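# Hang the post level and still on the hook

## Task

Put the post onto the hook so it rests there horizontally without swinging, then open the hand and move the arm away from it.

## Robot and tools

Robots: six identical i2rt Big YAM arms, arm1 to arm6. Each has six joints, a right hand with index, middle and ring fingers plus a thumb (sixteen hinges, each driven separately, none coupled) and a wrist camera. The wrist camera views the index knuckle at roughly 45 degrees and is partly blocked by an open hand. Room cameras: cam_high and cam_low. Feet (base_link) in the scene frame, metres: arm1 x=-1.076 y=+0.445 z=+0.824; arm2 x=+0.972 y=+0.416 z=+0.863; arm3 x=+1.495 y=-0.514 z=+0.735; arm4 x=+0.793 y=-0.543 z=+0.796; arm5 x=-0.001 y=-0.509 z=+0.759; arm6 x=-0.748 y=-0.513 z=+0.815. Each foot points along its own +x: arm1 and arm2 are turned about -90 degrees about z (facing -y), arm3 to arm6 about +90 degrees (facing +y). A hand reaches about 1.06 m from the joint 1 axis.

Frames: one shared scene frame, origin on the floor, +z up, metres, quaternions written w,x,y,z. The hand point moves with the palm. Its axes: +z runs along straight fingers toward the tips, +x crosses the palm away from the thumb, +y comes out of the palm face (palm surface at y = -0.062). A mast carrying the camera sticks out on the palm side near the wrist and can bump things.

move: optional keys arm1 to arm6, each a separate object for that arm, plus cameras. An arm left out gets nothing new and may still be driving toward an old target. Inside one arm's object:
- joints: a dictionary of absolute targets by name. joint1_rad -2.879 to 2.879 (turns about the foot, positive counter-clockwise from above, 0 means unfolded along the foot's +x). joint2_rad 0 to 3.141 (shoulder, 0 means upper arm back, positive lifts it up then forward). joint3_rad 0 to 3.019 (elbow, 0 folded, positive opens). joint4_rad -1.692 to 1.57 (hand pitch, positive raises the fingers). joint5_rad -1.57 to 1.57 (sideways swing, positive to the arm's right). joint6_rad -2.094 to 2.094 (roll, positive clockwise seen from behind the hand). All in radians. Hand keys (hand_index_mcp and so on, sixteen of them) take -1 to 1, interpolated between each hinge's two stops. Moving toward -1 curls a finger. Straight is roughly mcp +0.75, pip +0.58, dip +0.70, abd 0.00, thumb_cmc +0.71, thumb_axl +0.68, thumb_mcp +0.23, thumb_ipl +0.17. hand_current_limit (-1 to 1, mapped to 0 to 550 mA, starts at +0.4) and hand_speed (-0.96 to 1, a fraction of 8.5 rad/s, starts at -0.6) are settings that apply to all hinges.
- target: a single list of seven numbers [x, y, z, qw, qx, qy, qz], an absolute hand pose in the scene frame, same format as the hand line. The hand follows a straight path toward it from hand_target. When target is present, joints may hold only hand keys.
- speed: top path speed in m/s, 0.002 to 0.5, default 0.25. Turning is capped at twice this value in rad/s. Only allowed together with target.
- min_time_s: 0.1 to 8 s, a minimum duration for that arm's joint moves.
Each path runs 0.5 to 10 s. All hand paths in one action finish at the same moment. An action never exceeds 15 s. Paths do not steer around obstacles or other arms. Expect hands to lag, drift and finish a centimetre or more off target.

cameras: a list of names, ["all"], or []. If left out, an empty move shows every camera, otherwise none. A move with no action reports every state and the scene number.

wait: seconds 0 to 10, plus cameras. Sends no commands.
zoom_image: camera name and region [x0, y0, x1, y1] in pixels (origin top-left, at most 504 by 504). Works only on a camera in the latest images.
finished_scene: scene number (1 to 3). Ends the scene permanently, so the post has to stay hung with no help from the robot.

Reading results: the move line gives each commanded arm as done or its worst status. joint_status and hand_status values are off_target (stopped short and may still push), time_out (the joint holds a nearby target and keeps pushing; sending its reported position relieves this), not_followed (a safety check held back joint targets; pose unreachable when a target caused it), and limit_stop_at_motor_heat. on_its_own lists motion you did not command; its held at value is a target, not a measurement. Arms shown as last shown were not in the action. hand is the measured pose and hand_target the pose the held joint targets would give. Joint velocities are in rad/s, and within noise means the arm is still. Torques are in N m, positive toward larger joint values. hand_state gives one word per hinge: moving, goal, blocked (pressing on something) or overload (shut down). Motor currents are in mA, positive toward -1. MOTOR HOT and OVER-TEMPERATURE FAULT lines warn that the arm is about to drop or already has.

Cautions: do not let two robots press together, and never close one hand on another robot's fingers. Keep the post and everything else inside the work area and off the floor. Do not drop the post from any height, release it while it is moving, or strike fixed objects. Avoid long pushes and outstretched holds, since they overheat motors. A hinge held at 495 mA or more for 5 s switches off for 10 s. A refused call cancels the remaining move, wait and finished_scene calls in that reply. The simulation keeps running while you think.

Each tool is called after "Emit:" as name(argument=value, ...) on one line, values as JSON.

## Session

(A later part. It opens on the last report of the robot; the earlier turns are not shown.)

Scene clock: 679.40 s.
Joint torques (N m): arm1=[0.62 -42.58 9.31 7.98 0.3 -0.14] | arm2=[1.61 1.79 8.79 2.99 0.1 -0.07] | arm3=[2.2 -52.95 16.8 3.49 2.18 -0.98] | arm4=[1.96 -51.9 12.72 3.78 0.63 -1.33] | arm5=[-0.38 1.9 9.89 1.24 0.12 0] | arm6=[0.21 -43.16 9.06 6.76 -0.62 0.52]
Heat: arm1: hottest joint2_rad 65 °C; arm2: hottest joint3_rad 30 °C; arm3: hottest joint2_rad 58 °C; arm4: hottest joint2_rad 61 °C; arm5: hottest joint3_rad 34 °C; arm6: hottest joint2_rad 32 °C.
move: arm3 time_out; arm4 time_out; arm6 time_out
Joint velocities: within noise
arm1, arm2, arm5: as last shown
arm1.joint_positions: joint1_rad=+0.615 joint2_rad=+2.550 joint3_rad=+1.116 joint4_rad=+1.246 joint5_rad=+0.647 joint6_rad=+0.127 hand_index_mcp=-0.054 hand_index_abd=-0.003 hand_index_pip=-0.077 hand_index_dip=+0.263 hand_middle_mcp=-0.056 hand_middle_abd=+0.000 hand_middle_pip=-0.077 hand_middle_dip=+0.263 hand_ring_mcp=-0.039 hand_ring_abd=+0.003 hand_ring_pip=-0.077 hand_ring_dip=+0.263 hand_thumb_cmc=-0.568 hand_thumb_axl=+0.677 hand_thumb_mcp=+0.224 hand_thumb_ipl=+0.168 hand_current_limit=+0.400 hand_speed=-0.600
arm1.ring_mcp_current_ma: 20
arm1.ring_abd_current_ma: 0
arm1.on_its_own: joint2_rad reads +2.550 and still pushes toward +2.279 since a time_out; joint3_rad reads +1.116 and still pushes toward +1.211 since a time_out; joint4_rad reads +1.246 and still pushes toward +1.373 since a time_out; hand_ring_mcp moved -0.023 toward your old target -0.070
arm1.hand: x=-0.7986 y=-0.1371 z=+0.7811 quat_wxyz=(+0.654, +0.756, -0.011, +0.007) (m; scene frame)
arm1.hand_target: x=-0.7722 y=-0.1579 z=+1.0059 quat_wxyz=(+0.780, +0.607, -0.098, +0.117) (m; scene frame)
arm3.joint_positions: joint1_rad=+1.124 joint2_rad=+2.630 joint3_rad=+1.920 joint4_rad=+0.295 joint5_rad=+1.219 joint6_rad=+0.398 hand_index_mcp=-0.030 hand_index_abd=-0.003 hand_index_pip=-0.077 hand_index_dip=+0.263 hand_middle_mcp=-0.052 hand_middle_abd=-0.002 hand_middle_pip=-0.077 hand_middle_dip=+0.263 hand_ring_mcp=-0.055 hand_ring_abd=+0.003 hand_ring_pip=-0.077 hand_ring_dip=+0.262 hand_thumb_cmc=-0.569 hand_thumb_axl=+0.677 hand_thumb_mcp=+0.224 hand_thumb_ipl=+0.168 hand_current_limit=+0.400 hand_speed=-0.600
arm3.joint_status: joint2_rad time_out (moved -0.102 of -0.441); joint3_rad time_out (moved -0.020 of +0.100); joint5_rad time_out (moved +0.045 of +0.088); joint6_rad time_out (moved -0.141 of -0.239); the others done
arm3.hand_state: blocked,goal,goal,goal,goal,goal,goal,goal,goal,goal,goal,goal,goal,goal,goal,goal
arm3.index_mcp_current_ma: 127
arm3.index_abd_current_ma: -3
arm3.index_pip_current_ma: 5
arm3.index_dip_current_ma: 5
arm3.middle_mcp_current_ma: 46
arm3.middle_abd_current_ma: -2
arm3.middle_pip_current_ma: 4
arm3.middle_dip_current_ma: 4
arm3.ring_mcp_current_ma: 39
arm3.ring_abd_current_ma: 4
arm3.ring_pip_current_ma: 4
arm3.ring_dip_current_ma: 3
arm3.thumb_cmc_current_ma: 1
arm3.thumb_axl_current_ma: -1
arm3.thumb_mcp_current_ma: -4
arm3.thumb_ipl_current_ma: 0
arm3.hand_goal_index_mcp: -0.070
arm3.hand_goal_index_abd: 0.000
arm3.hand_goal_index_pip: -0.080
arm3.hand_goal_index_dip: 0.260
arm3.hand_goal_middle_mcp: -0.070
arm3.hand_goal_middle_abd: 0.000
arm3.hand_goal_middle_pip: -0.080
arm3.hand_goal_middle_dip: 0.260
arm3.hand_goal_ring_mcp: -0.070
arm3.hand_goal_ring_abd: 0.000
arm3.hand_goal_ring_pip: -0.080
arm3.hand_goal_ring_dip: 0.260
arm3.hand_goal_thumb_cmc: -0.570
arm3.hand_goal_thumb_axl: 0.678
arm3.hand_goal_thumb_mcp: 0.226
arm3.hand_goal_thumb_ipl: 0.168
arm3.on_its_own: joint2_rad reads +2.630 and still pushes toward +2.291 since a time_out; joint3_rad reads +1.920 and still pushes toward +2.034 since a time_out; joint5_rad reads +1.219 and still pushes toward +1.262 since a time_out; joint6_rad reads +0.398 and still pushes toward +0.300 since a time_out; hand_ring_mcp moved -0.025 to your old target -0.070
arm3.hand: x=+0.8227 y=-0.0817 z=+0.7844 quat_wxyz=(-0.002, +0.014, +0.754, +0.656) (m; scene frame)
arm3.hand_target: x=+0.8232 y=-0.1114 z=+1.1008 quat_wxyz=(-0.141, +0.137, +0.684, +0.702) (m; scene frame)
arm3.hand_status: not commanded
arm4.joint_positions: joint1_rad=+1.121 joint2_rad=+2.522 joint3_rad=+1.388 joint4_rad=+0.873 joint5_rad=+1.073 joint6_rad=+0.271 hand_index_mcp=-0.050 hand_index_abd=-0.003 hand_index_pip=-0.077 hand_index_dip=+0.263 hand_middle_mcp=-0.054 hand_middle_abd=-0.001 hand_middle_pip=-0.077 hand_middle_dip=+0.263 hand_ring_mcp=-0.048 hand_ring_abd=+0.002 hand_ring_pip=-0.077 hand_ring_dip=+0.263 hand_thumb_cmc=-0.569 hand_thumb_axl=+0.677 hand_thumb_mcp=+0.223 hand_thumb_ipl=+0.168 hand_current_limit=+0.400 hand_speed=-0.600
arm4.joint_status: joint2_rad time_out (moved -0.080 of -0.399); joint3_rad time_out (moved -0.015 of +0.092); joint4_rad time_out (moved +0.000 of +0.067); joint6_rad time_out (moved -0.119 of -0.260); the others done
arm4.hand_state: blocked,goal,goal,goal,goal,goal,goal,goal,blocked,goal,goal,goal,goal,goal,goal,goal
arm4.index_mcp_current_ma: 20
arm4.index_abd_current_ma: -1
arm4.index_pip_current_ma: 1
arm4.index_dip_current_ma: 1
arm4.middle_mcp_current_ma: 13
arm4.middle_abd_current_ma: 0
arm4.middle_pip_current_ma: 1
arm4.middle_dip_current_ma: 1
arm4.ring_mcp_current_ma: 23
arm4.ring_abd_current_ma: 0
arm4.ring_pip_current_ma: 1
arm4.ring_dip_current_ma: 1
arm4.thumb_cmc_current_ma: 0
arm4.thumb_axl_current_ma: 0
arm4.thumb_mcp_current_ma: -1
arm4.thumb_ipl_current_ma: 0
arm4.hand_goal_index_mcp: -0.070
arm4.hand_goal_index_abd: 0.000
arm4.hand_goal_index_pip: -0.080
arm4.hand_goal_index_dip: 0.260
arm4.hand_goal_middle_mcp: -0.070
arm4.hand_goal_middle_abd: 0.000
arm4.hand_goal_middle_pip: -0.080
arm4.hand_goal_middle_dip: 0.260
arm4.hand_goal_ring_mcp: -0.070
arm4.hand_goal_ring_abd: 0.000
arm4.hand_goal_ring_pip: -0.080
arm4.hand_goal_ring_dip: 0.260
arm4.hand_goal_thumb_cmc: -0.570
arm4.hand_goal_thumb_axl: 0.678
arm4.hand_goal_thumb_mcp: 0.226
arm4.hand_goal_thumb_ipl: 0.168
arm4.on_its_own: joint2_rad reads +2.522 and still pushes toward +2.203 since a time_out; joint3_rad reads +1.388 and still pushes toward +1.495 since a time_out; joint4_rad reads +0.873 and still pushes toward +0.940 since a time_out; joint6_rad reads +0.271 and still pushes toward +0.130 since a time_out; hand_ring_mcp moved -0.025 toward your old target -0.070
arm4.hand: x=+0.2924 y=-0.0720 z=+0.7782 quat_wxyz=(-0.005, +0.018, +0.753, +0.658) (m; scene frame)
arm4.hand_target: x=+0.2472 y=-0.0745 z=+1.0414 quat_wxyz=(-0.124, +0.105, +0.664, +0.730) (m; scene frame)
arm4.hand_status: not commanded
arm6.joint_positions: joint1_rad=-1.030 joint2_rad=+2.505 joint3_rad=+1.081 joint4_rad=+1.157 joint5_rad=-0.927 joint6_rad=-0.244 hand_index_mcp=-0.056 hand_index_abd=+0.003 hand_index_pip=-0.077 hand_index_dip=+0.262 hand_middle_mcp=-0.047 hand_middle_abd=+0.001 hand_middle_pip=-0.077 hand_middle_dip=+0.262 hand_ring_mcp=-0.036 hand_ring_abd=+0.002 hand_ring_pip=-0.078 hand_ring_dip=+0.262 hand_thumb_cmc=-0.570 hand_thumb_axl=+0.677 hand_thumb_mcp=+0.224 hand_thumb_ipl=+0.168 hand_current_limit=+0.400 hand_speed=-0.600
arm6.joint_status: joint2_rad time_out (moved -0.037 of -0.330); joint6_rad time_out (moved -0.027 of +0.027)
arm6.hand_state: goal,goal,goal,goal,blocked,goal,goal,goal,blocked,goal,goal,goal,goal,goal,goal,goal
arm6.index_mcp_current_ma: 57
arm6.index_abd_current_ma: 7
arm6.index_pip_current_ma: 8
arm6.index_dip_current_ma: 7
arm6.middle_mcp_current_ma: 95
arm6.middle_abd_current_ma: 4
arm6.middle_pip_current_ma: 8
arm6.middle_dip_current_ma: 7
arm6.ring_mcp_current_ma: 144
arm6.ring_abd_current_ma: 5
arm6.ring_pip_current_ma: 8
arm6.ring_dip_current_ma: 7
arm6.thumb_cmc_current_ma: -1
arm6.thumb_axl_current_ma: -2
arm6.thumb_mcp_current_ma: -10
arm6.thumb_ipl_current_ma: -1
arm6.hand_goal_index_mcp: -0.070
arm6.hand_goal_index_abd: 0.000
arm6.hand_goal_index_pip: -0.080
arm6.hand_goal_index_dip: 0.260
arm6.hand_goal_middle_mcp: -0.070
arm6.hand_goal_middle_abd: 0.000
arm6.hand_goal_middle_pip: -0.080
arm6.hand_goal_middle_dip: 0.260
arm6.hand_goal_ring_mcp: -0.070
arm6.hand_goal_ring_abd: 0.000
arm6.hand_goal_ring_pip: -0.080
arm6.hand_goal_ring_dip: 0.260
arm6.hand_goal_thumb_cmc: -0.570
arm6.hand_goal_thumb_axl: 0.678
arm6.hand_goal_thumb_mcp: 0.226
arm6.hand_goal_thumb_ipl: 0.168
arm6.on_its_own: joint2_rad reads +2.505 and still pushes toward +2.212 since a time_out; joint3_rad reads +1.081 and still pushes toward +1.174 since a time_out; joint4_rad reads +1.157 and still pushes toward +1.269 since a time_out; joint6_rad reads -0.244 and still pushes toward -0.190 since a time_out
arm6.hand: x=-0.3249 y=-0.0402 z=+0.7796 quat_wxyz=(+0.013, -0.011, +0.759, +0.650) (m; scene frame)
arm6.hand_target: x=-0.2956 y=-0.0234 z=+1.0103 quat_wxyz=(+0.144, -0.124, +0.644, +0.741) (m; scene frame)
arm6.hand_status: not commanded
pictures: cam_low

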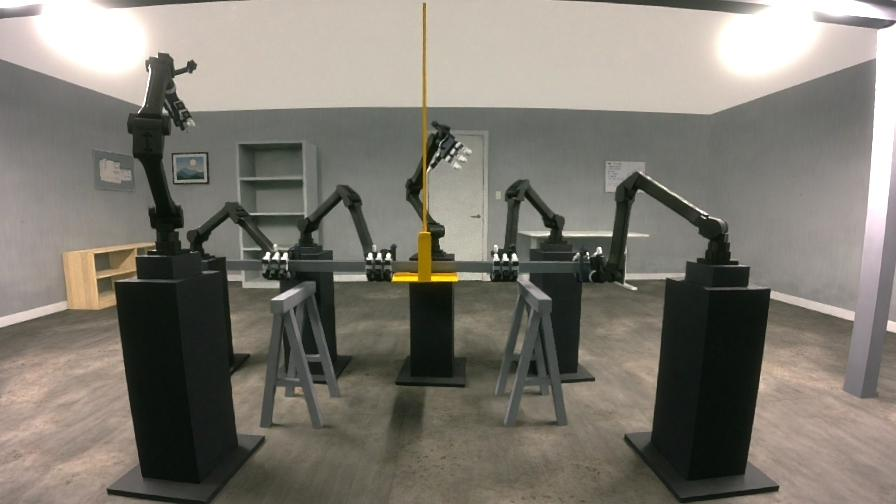

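Emit:
move(arm1={"joints": {"joint1_rad": 0.890, "joint2_rad": 2.270, "joint3_rad": 1.154, "joint4_rad": 1.358, "joint5_rad": 0.903, "joint6_rad": 0.184}, "min_time_s": 6}, arm3={"joints": {"joint1_rad": 0.912, "joint2_rad": 2.285, "joint3_rad": 2.033, "joint4_rad": 0.507, "joint5_rad": 1.026, "joint6_rad": 0.175}, "min_time_s": 6}, arm4={"joints": {"joint1_rad": 0.890, "joint2_rad": 2.215, "joint3_rad": 1.577, "joint4_rad": 1.010, "joint5_rad": 0.828, "joint6_rad": 0.063}, "min_time_s": 6}, arm6={"joints": {"joint1_rad": -0.961, "joint2_rad": 2.258, "joint3_rad": 1.557, "joint4_rad": 1.054, "joint5_rad": -0.868, "joint6_rad": -0.163}, "min_time_s": 6}, cameras=["cam_low", "arm5_cam_wrist"])

Emit:
zoom_image(camera="arm5_cam_wrist", region=[360, 100, 640, 310])

Scene clock: 784.23 s.
Joint torques (N m): arm1=[3.78 -38.95 7.91 7.19 0.48 0.32] | arm2=[1.67 1.85 8.83 3.02 0.09 -0.07] | arm3=[-0.56 -53.19 16.98 6.31 1.36 -1.21] | arm4=[-0.03 -50.08 13.61 5.63 0.98 -1.16] | arm5=[-0.15 1.96 9.85 1.31 0.11 -0.02] | arm6=[0.32 -43.46 12.48 7.99 -1.23 0.39]
Heat: arm1: hottest joint2_rad 71 °C; arm2: hottest joint3_rad 30 °C; arm3: hottest joint2_rad 74 °C; arm4: hottest joint2_rad 75 °C; arm5: hottest joint3_rad 34 °C; arm6: hottest joint2_rad 36 °C.
move: arm1 time_out; arm3 time_out; arm4 time_out; arm6 time_out
Joint velocities: within noise
arm1.joint_positions: joint1_rad=+0.831 joint2_rad=+2.507 joint3_rad=+1.078 joint4_rad=+1.245 joint5_rad=+0.898 joint6_rad=+0.153 hand_index_mcp=-0.024 hand_index_abd=-0.008 hand_index_pip=-0.077 hand_index_dip=+0.263 hand_middle_mcp=-0.053 hand_middle_abd=+0.000 hand_middle_pip=-0.077 hand_middle_dip=+0.263 hand_ring_mcp=-0.054 hand_ring_abd=+0.003 hand_ring_pip=-0.077 hand_ring_dip=+0.263 hand_thumb_cmc=-0.568 hand_thumb_axl=+0.677 hand_thumb_mcp=+0.224 hand_thumb_ipl=+0.168 hand_current_limit=+0.400 hand_speed=-0.600
arm1.joint_status: joint1_rad time_out (moved +0.215 of +0.275); joint2_rad time_out (moved -0.043 of -0.280); joint4_rad time_out (moved -0.002 of +0.112); the others done
arm1.hand_state: blocked,goal,goal,goal,goal,goal,goal,goal,goal,goal,goal,goal,goal,goal,goal,goal
arm1.index_mcp_current_ma: 42
arm1.index_abd_current_ma: -1
arm1.index_pip_current_ma: 0
arm1.index_dip_current_ma: 0
arm1.middle_mcp_current_ma: 7
arm1.middle_abd_current_ma: 0
arm1.middle_pip_current_ma: 0
arm1.middle_dip_current_ma: 0
arm1.ring_mcp_current_ma: 6
arm1.ring_abd_current_ma: 0
arm1.ring_pip_current_ma: 0
arm1.ring_dip_current_ma: 0
arm1.thumb_cmc_current_ma: 0
arm1.thumb_axl_current_ma: 0
arm1.thumb_mcp_current_ma: 0
arm1.thumb_ipl_current_ma: 0
arm1.hand_goal_index_mcp: -0.070
arm1.hand_goal_index_abd: 0.000
arm1.hand_goal_index_pip: -0.080
arm1.hand_goal_index_dip: 0.260
arm1.hand_goal_middle_mcp: -0.070
arm1.hand_goal_middle_abd: 0.000
arm1.hand_goal_middle_pip: -0.080
arm1.hand_goal_middle_dip: 0.260
arm1.hand_goal_ring_mcp: -0.070
arm1.hand_goal_ring_abd: 0.000
arm1.hand_goal_ring_pip: -0.080
arm1.hand_goal_ring_dip: 0.260
arm1.hand_goal_thumb_cmc: -0.570
arm1.hand_goal_thumb_axl: 0.678
arm1.hand_goal_thumb_mcp: 0.226
arm1.hand_goal_thumb_ipl: 0.168
arm1.on_its_own: joint1_rad reads +0.831 and still pushes toward +0.890 since a time_out; joint2_rad reads +2.507 and still pushes toward +2.270 since a time_out; joint4_rad reads +1.245 and still pushes toward +1.358 since a time_out
arm1.hand: x=-0.7308 y=-0.0569 z=+0.8033 quat_wxyz=(+0.667, +0.745, -0.022, -0.007) (m; scene frame)
arm1.hand_target: x=-0.6839 y=-0.0521 z=+0.9777 quat_wxyz=(+0.745, +0.639, -0.123, +0.148) (m; scene frame)
arm1.hand_status: not commanded
arm2, arm5: as last shown
arm3.joint_positions: joint1_rad=+0.909 joint2_rad=+2.623 joint3_rad=+1.916 joint4_rad=+0.407 joint5_rad=+1.001 joint6_rad=+0.292 hand_index_mcp=-0.030 hand_index_abd=-0.003 hand_index_pip=-0.077 hand_index_dip=+0.263 hand_middle_mcp=-0.047 hand_middle_abd=-0.002 hand_middle_pip=-0.077 hand_middle_dip=+0.263 hand_ring_mcp=-0.054 hand_ring_abd=+0.003 hand_ring_pip=-0.077 hand_ring_dip=+0.262 hand_thumb_cmc=-0.569 hand_thumb_axl=+0.677 hand_thumb_mcp=+0.224 hand_thumb_ipl=+0.168 hand_current_limit=+0.400 hand_speed=-0.600
arm3.joint_status: joint2_rad time_out (moved -0.007 of -0.345); joint3_rad time_out (moved -0.004 of +0.113); joint4_rad time_out (moved +0.112 of +0.212); joint6_rad time_out (moved -0.106 of -0.223); the others done
arm3.hand_state: blocked,goal,goal,goal,blocked,goal,goal,goal,goal,goal,goal,goal,goal,goal,goal,goal
arm3.index_mcp_current_ma: 126
arm3.index_abd_current_ma: -3
arm3.index_pip_current_ma: 5
arm3.index_dip_current_ma: 4
arm3.middle_mcp_current_ma: 65
arm3.middle_abd_current_ma: -2
arm3.middle_pip_current_ma: 4
arm3.middle_dip_current_ma: 4
arm3.ring_mcp_current_ma: 40
arm3.ring_abd_current_ma: 4
arm3.ring_pip_current_ma: 4
arm3.ring_dip_current_ma: 3
arm3.thumb_cmc_current_ma: 1
arm3.thumb_axl_current_ma: -1
arm3.thumb_mcp_current_ma: -4
arm3.thumb_ipl_current_ma: 0
arm3.hand_goal_index_mcp: -0.070
arm3.hand_goal_index_abd: 0.000
arm3.hand_goal_index_pip: -0.080
arm3.hand_goal_index_dip: 0.260
arm3.hand_goal_middle_mcp: -0.070
arm3.hand_goal_middle_abd: 0.000
arm3.hand_goal_middle_pip: -0.080
arm3.hand_goal_middle_dip: 0.260
arm3.hand_goal_ring_mcp: -0.070
arm3.hand_goal_ring_abd: 0.000
arm3.hand_goal_ring_pip: -0.080
arm3.hand_goal_ring_dip: 0.260
arm3.hand_goal_thumb_cmc: -0.570
arm3.hand_goal_thumb_axl: 0.678
arm3.hand_goal_thumb_mcp: 0.226
arm3.hand_goal_thumb_ipl: 0.168
arm3.on_its_own: joint2_rad reads +2.623 and still pushes toward +2.285 since a time_out; joint3_rad reads +1.916 and still pushes toward +2.029 since a time_out; joint4_rad reads +0.407 and still pushes toward +0.507 since a time_out; joint6_rad reads +0.292 and still pushes toward +0.175 since a time_out
arm3.hand: x=+0.8906 y=+0.0647 z=+0.7901 quat_wxyz=(-0.016, +0.022, +0.761, +0.648) (m; scene frame)
arm3.hand_target: x=+0.9102 y=+0.0487 z=+1.1305 quat_wxyz=(-0.143, +0.141, +0.645, +0.738) (m; scene frame)
arm3.hand_status: not commanded
arm4.joint_positions: joint1_rad=+0.888 joint2_rad=+2.507 joint3_rad=+1.409 joint4_rad=+0.896 joint5_rad=+0.809 joint6_rad=+0.186 hand_index_mcp=-0.049 hand_index_abd=-0.003 hand_index_pip=-0.077 hand_index_dip=+0.263 hand_middle_mcp=-0.052 hand_middle_abd=-0.001 hand_middle_pip=-0.077 hand_middle_dip=+0.263 hand_ring_mcp=-0.056 hand_ring_abd=+0.002 hand_ring_pip=-0.077 hand_ring_dip=+0.263 hand_thumb_cmc=-0.569 hand_thumb_axl=+0.677 hand_thumb_mcp=+0.223 hand_thumb_ipl=+0.168 hand_current_limit=+0.400 hand_speed=-0.600
arm4.joint_status: joint2_rad time_out (moved -0.015 of -0.307); joint3_rad time_out (moved +0.021 of +0.189); joint4_rad time_out (moved +0.023 of +0.137); joint6_rad time_out (moved -0.085 of -0.208); the others done
arm4.hand_state: blocked,goal,goal,goal,goal,goal,goal,goal,goal,goal,goal,goal,goal,goal,goal,goal
arm4.index_mcp_current_ma: 22
arm4.index_abd_current_ma: -1
arm4.index_pip_current_ma: 1
arm4.index_dip_current_ma: 1
arm4.middle_mcp_current_ma: 16
arm4.middle_abd_current_ma: 0
arm4.middle_pip_current_ma: 1
arm4.middle_dip_current_ma: 1
arm4.ring_mcp_current_ma: 11
arm4.ring_abd_current_ma: 0
arm4.ring_pip_current_ma: 1
arm4.ring_dip_current_ma: 1
arm4.thumb_cmc_current_ma: 0
arm4.thumb_axl_current_ma: 0
arm4.thumb_mcp_current_ma: -1
arm4.thumb_ipl_current_ma: 0
arm4.hand_goal_index_mcp: -0.070
arm4.hand_goal_index_abd: 0.000
arm4.hand_goal_index_pip: -0.080
arm4.hand_goal_index_dip: 0.260
arm4.hand_goal_middle_mcp: -0.070
arm4.hand_goal_middle_abd: 0.000
arm4.hand_goal_middle_pip: -0.080
arm4.hand_goal_middle_dip: 0.260
arm4.hand_goal_ring_mcp: -0.070
arm4.hand_goal_ring_abd: 0.000
arm4.hand_goal_ring_pip: -0.080
arm4.hand_goal_ring_dip: 0.260
arm4.hand_goal_thumb_cmc: -0.570
arm4.hand_goal_thumb_axl: 0.678
arm4.hand_goal_thumb_mcp: 0.226
arm4.hand_goal_thumb_ipl: 0.168
arm4.on_its_own: joint2_rad reads +2.507 and still pushes toward +2.215 since a time_out; joint3_rad reads +1.409 and still pushes toward +1.522 since a time_out; joint4_rad reads +0.896 and still pushes toward +1.010 since a time_out; joint6_rad reads +0.186 and still pushes toward +0.063 since a time_out
arm4.hand: x=+0.3585 y=+0.0517 z=+0.7902 quat_wxyz=(-0.016, +0.004, +0.758, +0.652) (m; scene frame)
arm4.hand_target: x=+0.3410 y=+0.0593 z=+1.0661 quat_wxyz=(-0.108, +0.094, +0.625, +0.767) (m; scene frame)
arm4.hand_status: not commanded
arm6.joint_positions: joint1_rad=-0.961 joint2_rad=+2.518 joint3_rad=+1.376 joint4_rad=+0.913 joint5_rad=-0.840 joint6_rad=-0.206 hand_index_mcp=-0.014 hand_index_abd=-0.005 hand_index_pip=-0.077 hand_index_dip=+0.262 hand_middle_mcp=-0.037 hand_middle_abd=+0.001 hand_middle_pip=-0.077 hand_middle_dip=+0.262 hand_ring_mcp=-0.044 hand_ring_abd=+0.002 hand_ring_pip=-0.078 hand_ring_dip=+0.262 hand_thumb_cmc=-0.570 hand_thumb_axl=+0.677 hand_thumb_mcp=+0.224 hand_thumb_ipl=+0.168 hand_current_limit=+0.400 hand_speed=-0.600
arm6.joint_status: joint2_rad time_out (moved +0.013 of -0.247); joint3_rad time_out (moved +0.295 of +0.476); joint4_rad time_out (moved -0.244 of -0.103); joint6_rad time_out (moved +0.039 of +0.081); the others done
arm6.hand_state: blocked,goal,goal,goal,blocked,goal,goal,goal,blocked,goal,goal,goal,goal,goal,goal,goal
arm6.index_mcp_current_ma: 252
arm6.index_abd_current_ma: -13
arm6.index_pip_current_ma: 8
arm6.index_dip_current_ma: 7
arm6.middle_mcp_current_ma: 140
arm6.middle_abd_current_ma: 4
arm6.middle_pip_current_ma: 8
arm6.middle_dip_current_ma: 7
arm6.ring_mcp_current_ma: 109
arm6.ring_abd_current_ma: 5
arm6.ring_pip_current_ma: 7
arm6.ring_dip_current_ma: 6
arm6.thumb_cmc_current_ma: -1
arm6.thumb_axl_current_ma: -2
arm6.thumb_mcp_current_ma: -10
arm6.thumb_ipl_current_ma: -1
arm6.hand_goal_index_mcp: -0.070
arm6.hand_goal_index_abd: 0.000
arm6.hand_goal_index_pip: -0.080
arm6.hand_goal_index_dip: 0.260
arm6.hand_goal_middle_mcp: -0.070
arm6.hand_goal_middle_abd: 0.000
arm6.hand_goal_middle_pip: -0.080
arm6.hand_goal_middle_dip: 0.260
arm6.hand_goal_ring_mcp: -0.070
arm6.hand_goal_ring_abd: 0.000
arm6.hand_goal_ring_pip: -0.080
arm6.hand_goal_ring_dip: 0.260
arm6.hand_goal_thumb_cmc: -0.570
arm6.hand_goal_thumb_axl: 0.678
arm6.hand_goal_thumb_mcp: 0.226
arm6.hand_goal_thumb_ipl: 0.168
arm6.on_its_own: joint2_rad reads +2.518 and still pushes toward +2.258 since a time_out; joint3_rad reads +1.376 and still pushes toward +1.489 since a time_out; joint4_rad reads +0.913 and still pushes toward +1.054 since a time_out; joint6_rad reads -0.206 and still pushes toward -0.163 since a time_out
arm6.hand: x=-0.2608 y=+0.0534 z=+0.8108 quat_wxyz=(+0.022, -0.004, +0.757, +0.653) (m; scene frame)
arm6.hand_target: x=-0.2523 y=+0.0612 z=+1.0728 quat_wxyz=(+0.145, -0.126, +0.625, +0.756) (m; scene frame)
arm6.hand_status: not commanded
pictures: arm5_cam_wrist, cam_low

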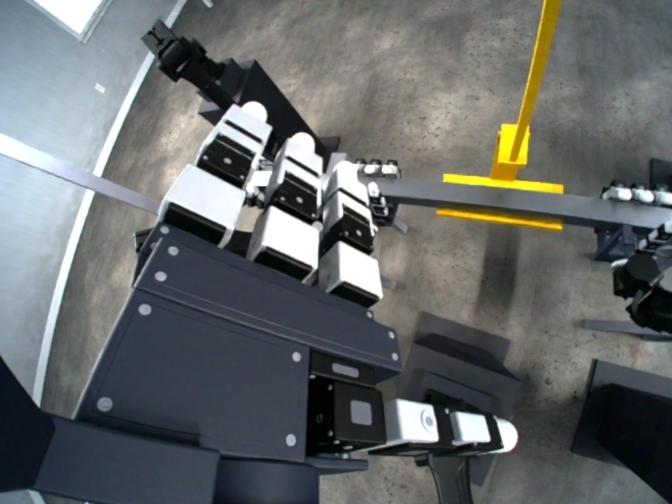

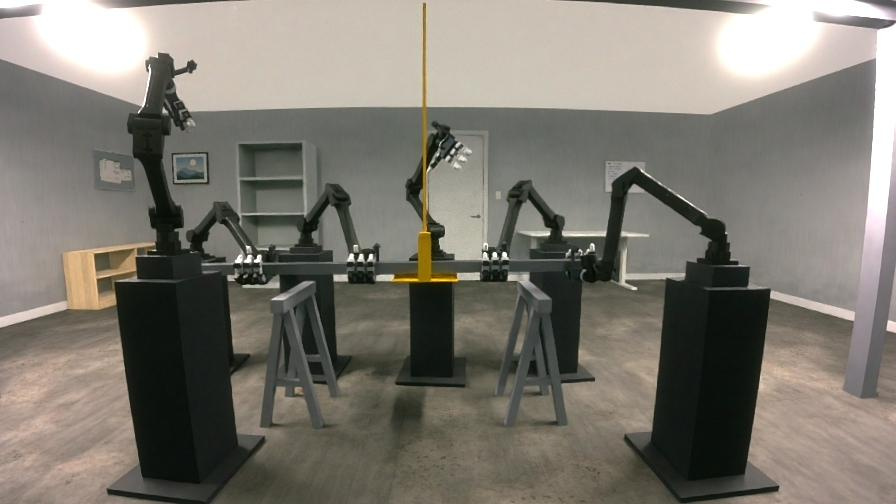

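Scaled by 1.800 from the camera's 672x504 image, which has a finer 960x720 frame.

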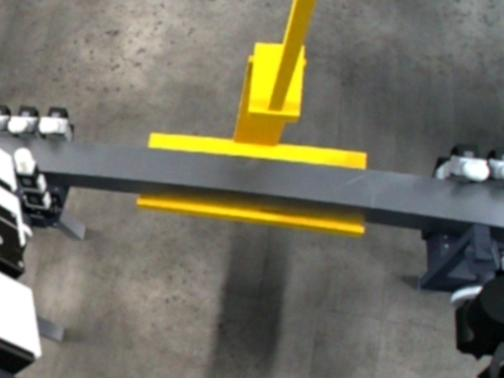

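Emit:
move(arm1={"joints": {"joint1_rad": 0.890, "joint2_rad": 2.60, "joint3_rad": 1.26, "joint4_rad": 1.385, "joint5_rad": 0.903, "joint6_rad": 0.17}, "min_time_s": 4}, arm3={"joints": {"joint1_rad": 0.915, "joint2_rad": 2.58, "joint3_rad": 2.056, "joint4_rad": 0.517, "joint5_rad": 1.02, "joint6_rad": 0.20}, "min_time_s": 4}, arm4={"joints": {"joint1_rad": 0.890, "joint2_rad": 2.515, "joint3_rad": 1.56, "joint4_rad": 1.01, "joint5_rad": 0.82, "joint6_rad": 0.10}, "min_time_s": 4}, arm6={"joints": {"joint1_rad": -0.961, "joint2_rad": 2.558, "joint3_rad": 1.54, "joint4_rad": 1.043, "joint5_rad": -0.858, "joint6_rad": -0.17}, "min_time_s": 4}, cameras=["cam_low", "arm5_cam_wrist"])

Emit:
zoom_image(camera="cam_low", region=[200, 200, 660, 340])

Scene clock: 821.10 s.
Joint torques (N m): arm1=[0.79 -23 6.37 5.23 0.15 0.32] | arm2=[1.55 1.9 8.79 3 0.09 -0.07] | arm3=[0.21 -33.9 16.81 4 0.62 -0.41] | arm4=[0.38 -31.5 12.44 3.67 0.15 -0.56] | arm5=[-0.09 1.85 9.85 1.29 0.12 0.01] | arm6=[0.32 -26.87 10.41 5.49 -0.39 0.11]
Heat: arm1: hottest joint2_rad 65 °C; arm2: hottest joint3_rad 30 °C; arm3: hottest joint2_rad 63 °C; arm4: hottest joint2_rad 69 °C; arm5: hottest joint3_rad 34 °C; arm6: hottest joint2_rad 40 °C.
move: arm1 time_out; arm3 time_out; arm4 time_out; arm6 time_out
Joint velocities: within noise
arm1.joint_positions: joint1_rad=+0.872 joint2_rad=+2.646 joint3_rad=+1.205 joint4_rad=+1.318 joint5_rad=+0.904 joint6_rad=+0.137 hand_index_mcp=-0.055 hand_index_abd=-0.003 hand_index_pip=-0.077 hand_index_dip=+0.263 hand_middle_mcp=-0.058 hand_middle_abd=+0.000 hand_middle_pip=-0.077 hand_middle_dip=+0.263 hand_ring_mcp=-0.056 hand_ring_abd=+0.003 hand_ring_pip=-0.077 hand_ring_dip=+0.263 hand_thumb_cmc=-0.568 hand_thumb_axl=+0.677 hand_thumb_mcp=+0.224 hand_thumb_ipl=+0.168 hand_current_limit=+0.400 hand_speed=-0.600
arm1.joint_status: joint4_rad time_out (moved +0.073 of +0.140); the others done
arm1.hand_state: goal,goal,goal,goal,goal,goal,goal,goal,goal,goal,goal,goal,goal,goal,goal,goal
arm1.index_mcp_current_ma: 5
arm1.index_abd_current_ma: 0
arm1.index_pip_current_ma: 0
arm1.index_dip_current_ma: 0
arm1.middle_mcp_current_ma: 3
arm1.middle_abd_current_ma: 0
arm1.middle_pip_current_ma: 0
arm1.middle_dip_current_ma: 0
arm1.ring_mcp_current_ma: 4
arm1.ring_abd_current_ma: 0
arm1.ring_pip_current_ma: 0
arm1.ring_dip_current_ma: 0
arm1.thumb_cmc_current_ma: 0
arm1.thumb_axl_current_ma: 0
arm1.thumb_mcp_current_ma: 0
arm1.thumb_ipl_current_ma: 0
arm1.hand_goal_index_mcp: -0.070
arm1.hand_goal_index_abd: 0.000
arm1.hand_goal_index_pip: -0.080
arm1.hand_goal_index_dip: 0.260
arm1.hand_goal_middle_mcp: -0.070
arm1.hand_goal_middle_abd: 0.000
arm1.hand_goal_middle_pip: -0.080
arm1.hand_goal_middle_dip: 0.260
arm1.hand_goal_ring_mcp: -0.070
arm1.hand_goal_ring_abd: 0.000
arm1.hand_goal_ring_pip: -0.080
arm1.hand_goal_ring_dip: 0.260
arm1.hand_goal_thumb_cmc: -0.570
arm1.hand_goal_thumb_axl: 0.678
arm1.hand_goal_thumb_mcp: 0.226
arm1.hand_goal_thumb_ipl: 0.168
arm1.on_its_own: joint4_rad reads +1.318 and still pushes toward +1.385 since a time_out
arm1.hand: x=-0.7001 y=-0.0501 z=+0.7642 quat_wxyz=(+0.681, +0.732, -0.019, +0.017) (m; scene frame)
arm1.hand_target: x=-0.6786 y=-0.0547 z=+0.8132 quat_wxyz=(+0.713, +0.692, -0.068, +0.085) (m; scene frame)
arm1.hand_status: not commanded
arm2, arm5: as last shown
arm3.joint_positions: joint1_rad=+0.903 joint2_rad=+2.672 joint3_rad=+1.934 joint4_rad=+0.467 joint5_rad=+1.012 joint6_rad=+0.246 hand_index_mcp=-0.051 hand_index_abd=-0.003 hand_index_pip=-0.077 hand_index_dip=+0.263 hand_middle_mcp=-0.054 hand_middle_abd=-0.002 hand_middle_pip=-0.078 hand_middle_dip=+0.263 hand_ring_mcp=-0.055 hand_ring_abd=+0.003 hand_ring_pip=-0.077 hand_ring_dip=+0.262 hand_thumb_cmc=-0.569 hand_thumb_axl=+0.677 hand_thumb_mcp=+0.224 hand_thumb_ipl=+0.168 hand_current_limit=+0.400 hand_speed=-0.600
arm3.joint_status: joint3_rad time_out (moved +0.018 of +0.140); joint6_rad time_out (moved -0.046 of -0.092); the others done
arm3.hand_state: goal,goal,goal,goal,goal,goal,goal,goal,goal,goal,goal,goal,goal,goal,goal,goal
arm3.index_mcp_current_ma: 51
arm3.index_abd_current_ma: -3
arm3.index_pip_current_ma: 4
arm3.index_dip_current_ma: 4
arm3.middle_mcp_current_ma: 39
arm3.middle_abd_current_ma: -2
arm3.middle_pip_current_ma: 4
arm3.middle_dip_current_ma: 4
arm3.ring_mcp_current_ma: 37
arm3.ring_abd_current_ma: 4
arm3.ring_pip_current_ma: 4
arm3.ring_dip_current_ma: 3
arm3.thumb_cmc_current_ma: 1
arm3.thumb_axl_current_ma: -1
arm3.thumb_mcp_current_ma: -4
arm3.thumb_ipl_current_ma: 0
arm3.hand_goal_index_mcp: -0.070
arm3.hand_goal_index_abd: 0.000
arm3.hand_goal_index_pip: -0.080
arm3.hand_goal_index_dip: 0.260
arm3.hand_goal_middle_mcp: -0.070
arm3.hand_goal_middle_abd: 0.000
arm3.hand_goal_middle_pip: -0.080
arm3.hand_goal_middle_dip: 0.260
arm3.hand_goal_ring_mcp: -0.070
arm3.hand_goal_ring_abd: 0.000
arm3.hand_goal_ring_pip: -0.080
arm3.hand_goal_ring_dip: 0.260
arm3.hand_goal_thumb_cmc: -0.570
arm3.hand_goal_thumb_axl: 0.678
arm3.hand_goal_thumb_mcp: 0.226
arm3.hand_goal_thumb_ipl: 0.168
arm3.on_its_own: joint3_rad reads +1.934 and still pushes toward +2.046 since a time_out; joint6_rad reads +0.246 and still pushes toward +0.200 since a time_out; hand_index_mcp moved -0.021 to your old target -0.070
arm3.hand: x=+0.8942 y=+0.0663 z=+0.7690 quat_wxyz=(-0.004, +0.018, +0.755, +0.655) (m; scene frame)
arm3.hand_target: x=+0.8703 y=+0.0693 z=+0.9026 quat_wxyz=(-0.071, +0.071, +0.706, +0.701) (m; scene frame)
arm3.hand_status: not commanded
arm4.joint_positions: joint1_rad=+0.882 joint2_rad=+2.586 joint3_rad=+1.461 joint4_rad=+0.952 joint5_rad=+0.822 joint6_rad=+0.159 hand_index_mcp=-0.054 hand_index_abd=-0.003 hand_index_pip=-0.077 hand_index_dip=+0.263 hand_middle_mcp=-0.053 hand_middle_abd=-0.001 hand_middle_pip=-0.077 hand_middle_dip=+0.263 hand_ring_mcp=-0.056 hand_ring_abd=+0.003 hand_ring_pip=-0.077 hand_ring_dip=+0.263 hand_thumb_cmc=-0.569 hand_thumb_axl=+0.677 hand_thumb_mcp=+0.223 hand_thumb_ipl=+0.168 hand_current_limit=+0.400 hand_speed=-0.600
arm4.joint_status: joint3_rad time_out (moved +0.052 of +0.151); joint4_rad time_out (moved +0.056 of +0.114); joint6_rad time_out (moved -0.027 of -0.086); the others done
arm4.hand_state: goal,goal,goal,goal,goal,goal,goal,goal,goal,goal,goal,goal,goal,goal,goal,goal
arm4.index_mcp_current_ma: 14
arm4.index_abd_current_ma: -1
arm4.index_pip_current_ma: 1
arm4.index_dip_current_ma: 1
arm4.middle_mcp_current_ma: 15
arm4.middle_abd_current_ma: 0
arm4.middle_pip_current_ma: 1
arm4.middle_dip_current_ma: 1
arm4.ring_mcp_current_ma: 11
arm4.ring_abd_current_ma: 1
arm4.ring_pip_current_ma: 1
arm4.ring_dip_current_ma: 1
arm4.thumb_cmc_current_ma: 0
arm4.thumb_axl_current_ma: 0
arm4.thumb_mcp_current_ma: -1
arm4.thumb_ipl_current_ma: 0
arm4.hand_goal_index_mcp: -0.070
arm4.hand_goal_index_abd: 0.000
arm4.hand_goal_index_pip: -0.080
arm4.hand_goal_index_dip: 0.260
arm4.hand_goal_middle_mcp: -0.070
arm4.hand_goal_middle_abd: 0.000
arm4.hand_goal_middle_pip: -0.080
arm4.hand_goal_middle_dip: 0.260
arm4.hand_goal_ring_mcp: -0.070
arm4.hand_goal_ring_abd: 0.000
arm4.hand_goal_ring_pip: -0.080
arm4.hand_goal_ring_dip: 0.260
arm4.hand_goal_thumb_cmc: -0.570
arm4.hand_goal_thumb_axl: 0.678
arm4.hand_goal_thumb_mcp: 0.226
arm4.hand_goal_thumb_ipl: 0.168
arm4.on_its_own: joint3_rad reads +1.461 and still pushes toward +1.560 since a time_out; joint4_rad reads +0.952 and still pushes toward +1.010 since a time_out; joint6_rad reads +0.159 and still pushes toward +0.100 since a time_out
arm4.hand: x=+0.3607 y=+0.0545 z=+0.7640 quat_wxyz=(-0.009, +0.007, +0.751, +0.660) (m; scene frame)
arm4.hand_target: x=+0.3288 y=+0.0715 z=+0.8619 quat_wxyz=(-0.055, +0.038, +0.697, +0.714) (m; scene frame)
arm4.hand_status: not commanded
arm6.joint_positions: joint1_rad=-0.959 joint2_rad=+2.631 joint3_rad=+1.454 joint4_rad=+0.964 joint5_rad=-0.853 joint6_rad=-0.188 hand_index_mcp=-0.037 hand_index_abd=-0.006 hand_index_pip=-0.077 hand_index_dip=+0.262 hand_middle_mcp=-0.046 hand_middle_abd=+0.001 hand_middle_pip=-0.077 hand_middle_dip=+0.262 hand_ring_mcp=-0.051 hand_ring_abd=+0.002 hand_ring_pip=-0.078 hand_ring_dip=+0.262 hand_thumb_cmc=-0.570 hand_thumb_axl=+0.677 hand_thumb_mcp=+0.224 hand_thumb_ipl=+0.168 hand_current_limit=+0.400 hand_speed=-0.600
arm6.joint_status: joint4_rad time_out (moved +0.051 of +0.130); the others done
arm6.hand_state: blocked,goal,goal,goal,blocked,goal,goal,goal,goal,goal,goal,goal,goal,goal,goal,goal
arm6.index_mcp_current_ma: 139
arm6.index_abd_current_ma: -16
arm6.index_pip_current_ma: 8
arm6.index_dip_current_ma: 7
arm6.middle_mcp_current_ma: 100
arm6.middle_abd_current_ma: 4
arm6.middle_pip_current_ma: 8
arm6.middle_dip_current_ma: 7
arm6.ring_mcp_current_ma: 77
arm6.ring_abd_current_ma: 5
arm6.ring_pip_current_ma: 7
arm6.ring_dip_current_ma: 6
arm6.thumb_cmc_current_ma: -1
arm6.thumb_axl_current_ma: -2
arm6.thumb_mcp_current_ma: -10
arm6.thumb_ipl_current_ma: -1
arm6.hand_goal_index_mcp: -0.070
arm6.hand_goal_index_abd: 0.000
arm6.hand_goal_index_pip: -0.080
arm6.hand_goal_index_dip: 0.260
arm6.hand_goal_middle_mcp: -0.070
arm6.hand_goal_middle_abd: 0.000
arm6.hand_goal_middle_pip: -0.080
arm6.hand_goal_middle_dip: 0.260
arm6.hand_goal_ring_mcp: -0.070
arm6.hand_goal_ring_abd: 0.000
arm6.hand_goal_ring_pip: -0.080
arm6.hand_goal_ring_dip: 0.260
arm6.hand_goal_thumb_cmc: -0.570
arm6.hand_goal_thumb_axl: 0.678
arm6.hand_goal_thumb_mcp: 0.226
arm6.hand_goal_thumb_ipl: 0.168
arm6.on_its_own: joint4_rad reads +0.964 and still pushes toward +1.043 since a time_out
arm6.hand: x=-0.2599 y=+0.0570 z=+0.7683 quat_wxyz=(+0.015, -0.006, +0.753, +0.658) (m; scene frame)
arm6.hand_target: x=-0.2371 y=+0.0727 z=+0.8697 quat_wxyz=(+0.077, -0.060, +0.697, +0.710) (m; scene frame)
arm6.hand_status: not commanded
pictures: arm5_cam_wrist, cam_low

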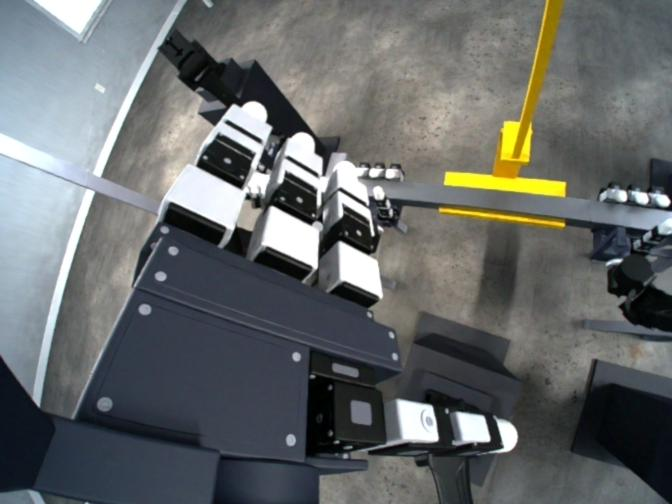

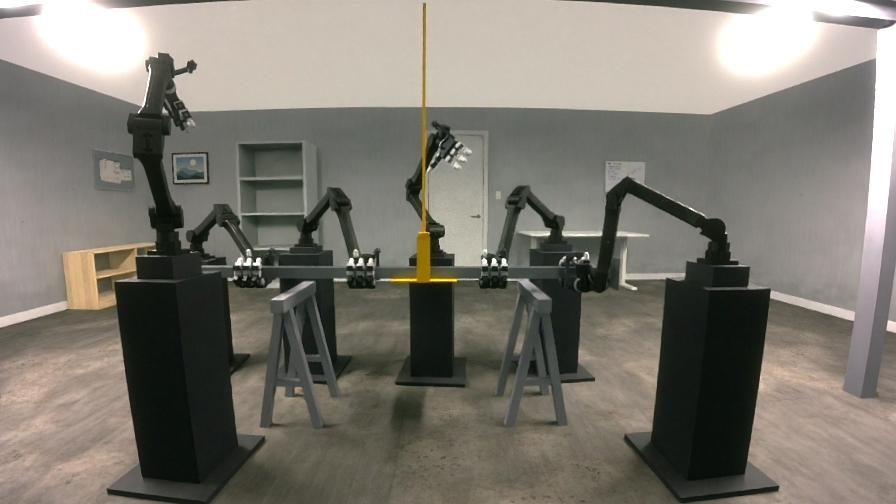

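Scaled by 1.096.

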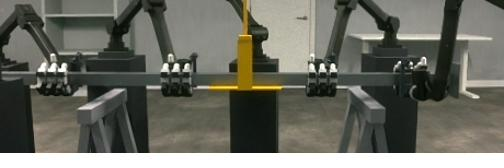

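Emit:
zoom_image(camera="arm5_cam_wrist", region=[400, 120, 600, 270])

Scaled by 2.520 from the camera's 672x504 image, which has a finer 960x720 frame.

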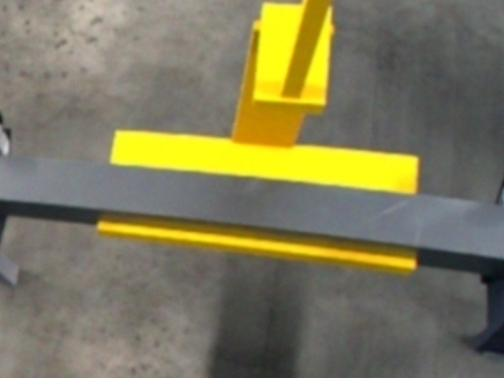

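Emit:
move(arm1={"joints": {"joint1_rad": 0.922, "joint2_rad": 2.59, "joint3_rad": 1.22, "joint4_rad": 1.405}, "min_time_s": 2}, arm3={"joints": {"joint1_rad": 0.893, "joint2_rad": 2.58, "joint3_rad": 2.09, "joint4_rad": 0.50}, "min_time_s": 2}, arm4={"joints": {"joint1_rad": 0.867, "joint2_rad": 2.52, "joint3_rad": 1.60, "joint4_rad": 0.99}, "min_time_s": 2}, arm6={"joints": {"joint1_rad": -0.937, "joint2_rad": 2.563, "joint3_rad": 1.58, "joint4_rad": 1.023}, "min_time_s": 2}, cameras=["arm5_cam_wrist"])

Emit:
zoom_image(camera="arm5_cam_wrist", region=[400, 120, 600, 270])

Scene clock: 851.83 s.
Joint torques (N m): arm1=[1.67 -23.71 4.04 5.41 0.05 0.37] | arm2=[1.49 1.9 8.8 3 0.1 -0.07] | arm3=[-0.56 -35.02 16.88 3.22 0.65 -0.24] | arm4=[-0.32 -32.73 12.94 2.96 0.13 -0.48] | arm5=[-0.32 1.96 9.87 1.26 0.11 0] | arm6=[1.32 -28.4 10.66 4.63 -0.54 -0.02]
Heat: arm1: hottest joint2_rad 52 °C; arm2: hottest joint3_rad 30 °C; arm3: hottest joint2_rad 60 °C; arm4: hottest joint2_rad 55 °C; arm5: hottest joint3_rad 34 °C; arm6: hottest joint2_rad 35 °C.
move: arm1 time_out; arm3 time_out; arm4 time_out; arm6 time_out
Joint velocities: within noise
arm1.joint_positions: joint1_rad=+0.893 joint2_rad=+2.648 joint3_rad=+1.197 joint4_rad=+1.331 joint5_rad=+0.907 joint6_rad=+0.132 hand_index_mcp=-0.056 hand_index_abd=-0.003 hand_index_pip=-0.077 hand_index_dip=+0.263 hand_middle_mcp=-0.058 hand_middle_abd=+0.000 hand_middle_pip=-0.077 hand_middle_dip=+0.263 hand_ring_mcp=-0.056 hand_ring_abd=+0.003 hand_ring_pip=-0.077 hand_ring_dip=+0.263 hand_thumb_cmc=-0.568 hand_thumb_axl=+0.677 hand_thumb_mcp=+0.224 hand_thumb_ipl=+0.168 hand_current_limit=+0.400 hand_speed=-0.600
arm1.joint_status: joint4_rad time_out (moved +0.014 of +0.087); the others done
arm1.hand_state: goal,goal,goal,goal,goal,goal,goal,goal,goal,goal,goal,goal,goal,goal,goal,goal
arm1.index_mcp_current_ma: 5
arm1.index_abd_current_ma: 0
arm1.index_pip_current_ma: 0
arm1.index_dip_current_ma: 0
arm1.middle_mcp_current_ma: 3
arm1.middle_abd_current_ma: 0
arm1.middle_pip_current_ma: 0
arm1.middle_dip_current_ma: 0
arm1.ring_mcp_current_ma: 4
arm1.ring_abd_current_ma: 0
arm1.ring_pip_current_ma: 0
arm1.ring_dip_current_ma: 0
arm1.thumb_cmc_current_ma: 0
arm1.thumb_axl_current_ma: 0
arm1.thumb_mcp_current_ma: 0
arm1.thumb_ipl_current_ma: 0
arm1.hand_goal_index_mcp: -0.070
arm1.hand_goal_index_abd: 0.000
arm1.hand_goal_index_pip: -0.080
arm1.hand_goal_index_dip: 0.260
arm1.hand_goal_middle_mcp: -0.070
arm1.hand_goal_middle_abd: 0.000
arm1.hand_goal_middle_pip: -0.080
arm1.hand_goal_middle_dip: 0.260
arm1.hand_goal_ring_mcp: -0.070
arm1.hand_goal_ring_abd: 0.000
arm1.hand_goal_ring_pip: -0.080
arm1.hand_goal_ring_dip: 0.260
arm1.hand_goal_thumb_cmc: -0.570
arm1.hand_goal_thumb_axl: 0.678
arm1.hand_goal_thumb_mcp: 0.226
arm1.hand_goal_thumb_ipl: 0.168
arm1.on_its_own: joint4_rad reads +1.331 and still pushes toward +1.405 since a time_out; joint6_rad reads +0.132 and still pushes toward +0.170 since a time_out
arm1.hand: x=-0.6927 y=-0.0395 z=+0.7635 quat_wxyz=(+0.682, +0.731, -0.011, +0.023) (m; scene frame)
arm1.hand_target: x=-0.6725 y=-0.0351 z=+0.8128 quat_wxyz=(+0.710, +0.695, -0.054, +0.093) (m; scene frame)
arm1.hand_status: not commanded
arm2, arm5: as last shown
arm3.joint_positions: joint1_rad=+0.890 joint2_rad=+2.684 joint3_rad=+1.962 joint4_rad=+0.467 joint5_rad=+1.011 joint6_rad=+0.231 hand_index_mcp=-0.049 hand_index_abd=-0.003 hand_index_pip=-0.077 hand_index_dip=+0.263 hand_middle_mcp=-0.054 hand_middle_abd=-0.002 hand_middle_pip=-0.078 hand_middle_dip=+0.263 hand_ring_mcp=-0.055 hand_ring_abd=+0.003 hand_ring_pip=-0.077 hand_ring_dip=+0.262 hand_thumb_cmc=-0.569 hand_thumb_axl=+0.677 hand_thumb_mcp=+0.224 hand_thumb_ipl=+0.168 hand_current_limit=+0.400 hand_speed=-0.600
arm3.joint_status: joint3_rad time_out (moved +0.028 of +0.156); the others done
arm3.hand_state: blocked,goal,goal,goal,goal,goal,goal,goal,goal,goal,goal,goal,goal,goal,goal,goal
arm3.index_mcp_current_ma: 56
arm3.index_abd_current_ma: -3
arm3.index_pip_current_ma: 4
arm3.index_dip_current_ma: 4
arm3.middle_mcp_current_ma: 39
arm3.middle_abd_current_ma: -2
arm3.middle_pip_current_ma: 4
arm3.middle_dip_current_ma: 4
arm3.ring_mcp_current_ma: 37
arm3.ring_abd_current_ma: 4
arm3.ring_pip_current_ma: 4
arm3.ring_dip_current_ma: 3
arm3.thumb_cmc_current_ma: 1
arm3.thumb_axl_current_ma: -1
arm3.thumb_mcp_current_ma: -4
arm3.thumb_ipl_current_ma: 0
arm3.hand_goal_index_mcp: -0.070
arm3.hand_goal_index_abd: 0.000
arm3.hand_goal_index_pip: -0.080
arm3.hand_goal_index_dip: 0.260
arm3.hand_goal_middle_mcp: -0.070
arm3.hand_goal_middle_abd: 0.000
arm3.hand_goal_middle_pip: -0.080
arm3.hand_goal_middle_dip: 0.260
arm3.hand_goal_ring_mcp: -0.070
arm3.hand_goal_ring_abd: 0.000
arm3.hand_goal_ring_pip: -0.080
arm3.hand_goal_ring_dip: 0.260
arm3.hand_goal_thumb_cmc: -0.570
arm3.hand_goal_thumb_axl: 0.678
arm3.hand_goal_thumb_mcp: 0.226
arm3.hand_goal_thumb_ipl: 0.168
arm3.on_its_own: joint3_rad reads +1.962 and still pushes toward +2.074 since a time_out
arm3.hand: x=+0.8968 y=+0.0772 z=+0.7717 quat_wxyz=(+0.000, +0.022, +0.753, +0.658) (m; scene frame)
arm3.hand_target: x=+0.8799 y=+0.0856 z=+0.9135 quat_wxyz=(-0.067, +0.083, +0.703, +0.703) (m; scene frame)
arm3.hand_status: not commanded
arm4.joint_positions: joint1_rad=+0.869 joint2_rad=+2.600 joint3_rad=+1.497 joint4_rad=+0.952 joint5_rad=+0.822 joint6_rad=+0.150 hand_index_mcp=-0.054 hand_index_abd=-0.003 hand_index_pip=-0.077 hand_index_dip=+0.263 hand_middle_mcp=-0.055 hand_middle_abd=-0.001 hand_middle_pip=-0.077 hand_middle_dip=+0.263 hand_ring_mcp=-0.056 hand_ring_abd=+0.003 hand_ring_pip=-0.077 hand_ring_dip=+0.263 hand_thumb_cmc=-0.569 hand_thumb_axl=+0.677 hand_thumb_mcp=+0.223 hand_thumb_ipl=+0.168 hand_current_limit=+0.400 hand_speed=-0.600
arm4.joint_status: joint3_rad time_out (moved +0.035 of +0.139); the others done
arm4.hand_state: goal,goal,goal,goal,goal,goal,goal,goal,goal,goal,goal,goal,goal,goal,goal,goal
arm4.index_mcp_current_ma: 13
arm4.index_abd_current_ma: -1
arm4.index_pip_current_ma: 1
arm4.index_dip_current_ma: 1
arm4.middle_mcp_current_ma: 12
arm4.middle_abd_current_ma: 0
arm4.middle_pip_current_ma: 1
arm4.middle_dip_current_ma: 1
arm4.ring_mcp_current_ma: 11
arm4.ring_abd_current_ma: 1
arm4.ring_pip_current_ma: 1
arm4.ring_dip_current_ma: 1
arm4.thumb_cmc_current_ma: 0
arm4.thumb_axl_current_ma: 0
arm4.thumb_mcp_current_ma: -1
arm4.thumb_ipl_current_ma: 0
arm4.hand_goal_index_mcp: -0.070
arm4.hand_goal_index_abd: 0.000
arm4.hand_goal_index_pip: -0.080
arm4.hand_goal_index_dip: 0.260
arm4.hand_goal_middle_mcp: -0.070
arm4.hand_goal_middle_abd: 0.000
arm4.hand_goal_middle_pip: -0.080
arm4.hand_goal_middle_dip: 0.260
arm4.hand_goal_ring_mcp: -0.070
arm4.hand_goal_ring_abd: 0.000
arm4.hand_goal_ring_pip: -0.080
arm4.hand_goal_ring_dip: 0.260
arm4.hand_goal_thumb_cmc: -0.570
arm4.hand_goal_thumb_axl: 0.678
arm4.hand_goal_thumb_mcp: 0.226
arm4.hand_goal_thumb_ipl: 0.168
arm4.on_its_own: joint3_rad reads +1.497 and still pushes toward +1.600 since a time_out; joint6_rad reads +0.150 and still pushes toward +0.100 since a time_out
arm4.hand: x=+0.3620 y=+0.0658 z=+0.7662 quat_wxyz=(-0.007, +0.014, +0.746, +0.666) (m; scene frame)
arm4.hand_target: x=+0.3354 y=+0.0891 z=+0.8707 quat_wxyz=(-0.050, +0.050, +0.692, +0.718) (m; scene frame)
arm4.hand_status: not commanded
arm6.joint_positions: joint1_rad=-0.946 joint2_rad=+2.648 joint3_rad=+1.492 joint4_rad=+0.964 joint5_rad=-0.848 joint6_rad=-0.176 hand_index_mcp=-0.041 hand_index_abd=-0.005 hand_index_pip=-0.077 hand_index_dip=+0.262 hand_middle_mcp=-0.046 hand_middle_abd=+0.001 hand_middle_pip=-0.077 hand_middle_dip=+0.262 hand_ring_mcp=-0.051 hand_ring_abd=+0.002 hand_ring_pip=-0.078 hand_ring_dip=+0.262 hand_thumb_cmc=-0.570 hand_thumb_axl=+0.677 hand_thumb_mcp=+0.224 hand_thumb_ipl=+0.168 hand_current_limit=+0.400 hand_speed=-0.600
arm6.joint_status: joint4_rad time_out (moved +0.000 of +0.059); the others done
arm6.hand_state: blocked,goal,goal,goal,blocked,goal,goal,goal,goal,goal,goal,goal,goal,goal,goal,goal
arm6.index_mcp_current_ma: 121
arm6.index_abd_current_ma: -14
arm6.index_pip_current_ma: 8
arm6.index_dip_current_ma: 7
arm6.middle_mcp_current_ma: 99
arm6.middle_abd_current_ma: 4
arm6.middle_pip_current_ma: 8
arm6.middle_dip_current_ma: 7
arm6.ring_mcp_current_ma: 77
arm6.ring_abd_current_ma: 5
arm6.ring_pip_current_ma: 7
arm6.ring_dip_current_ma: 6
arm6.thumb_cmc_current_ma: -1
arm6.thumb_axl_current_ma: -2
arm6.thumb_mcp_current_ma: -10
arm6.thumb_ipl_current_ma: -1
arm6.hand_goal_index_mcp: -0.070
arm6.hand_goal_index_abd: 0.000
arm6.hand_goal_index_pip: -0.080
arm6.hand_goal_index_dip: 0.260
arm6.hand_goal_middle_mcp: -0.070
arm6.hand_goal_middle_abd: 0.000
arm6.hand_goal_middle_pip: -0.080
arm6.hand_goal_middle_dip: 0.260
arm6.hand_goal_ring_mcp: -0.070
arm6.hand_goal_ring_abd: 0.000
arm6.hand_goal_ring_pip: -0.080
arm6.hand_goal_ring_dip: 0.260
arm6.hand_goal_thumb_cmc: -0.570
arm6.hand_goal_thumb_axl: 0.678
arm6.hand_goal_thumb_mcp: 0.226
arm6.hand_goal_thumb_ipl: 0.168
arm6.on_its_own: joint4_rad reads +0.964 and still pushes toward +1.023 since a time_out
arm6.hand: x=-0.2588 y=+0.0685 z=+0.7693 quat_wxyz=(+0.015, -0.010, +0.749, +0.663) (m; scene frame)
arm6.hand_target: x=-0.2436 y=+0.0919 z=+0.8779 quat_wxyz=(+0.072, -0.072, +0.692, +0.714) (m; scene frame)
arm6.hand_status: not commanded
pictures: arm5_cam_wrist

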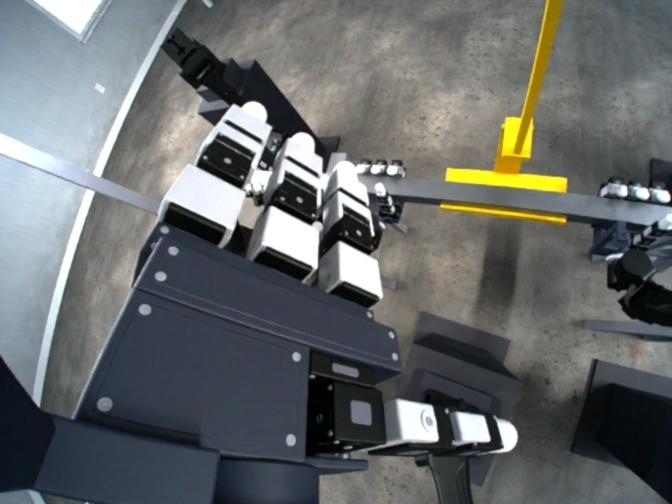

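Scaled by 2.520 from the camera's 672x504 image, which has a finer 960x720 frame.

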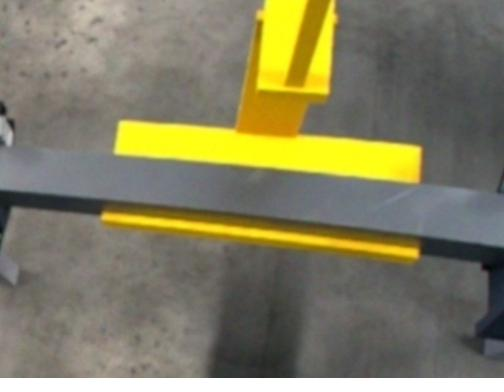

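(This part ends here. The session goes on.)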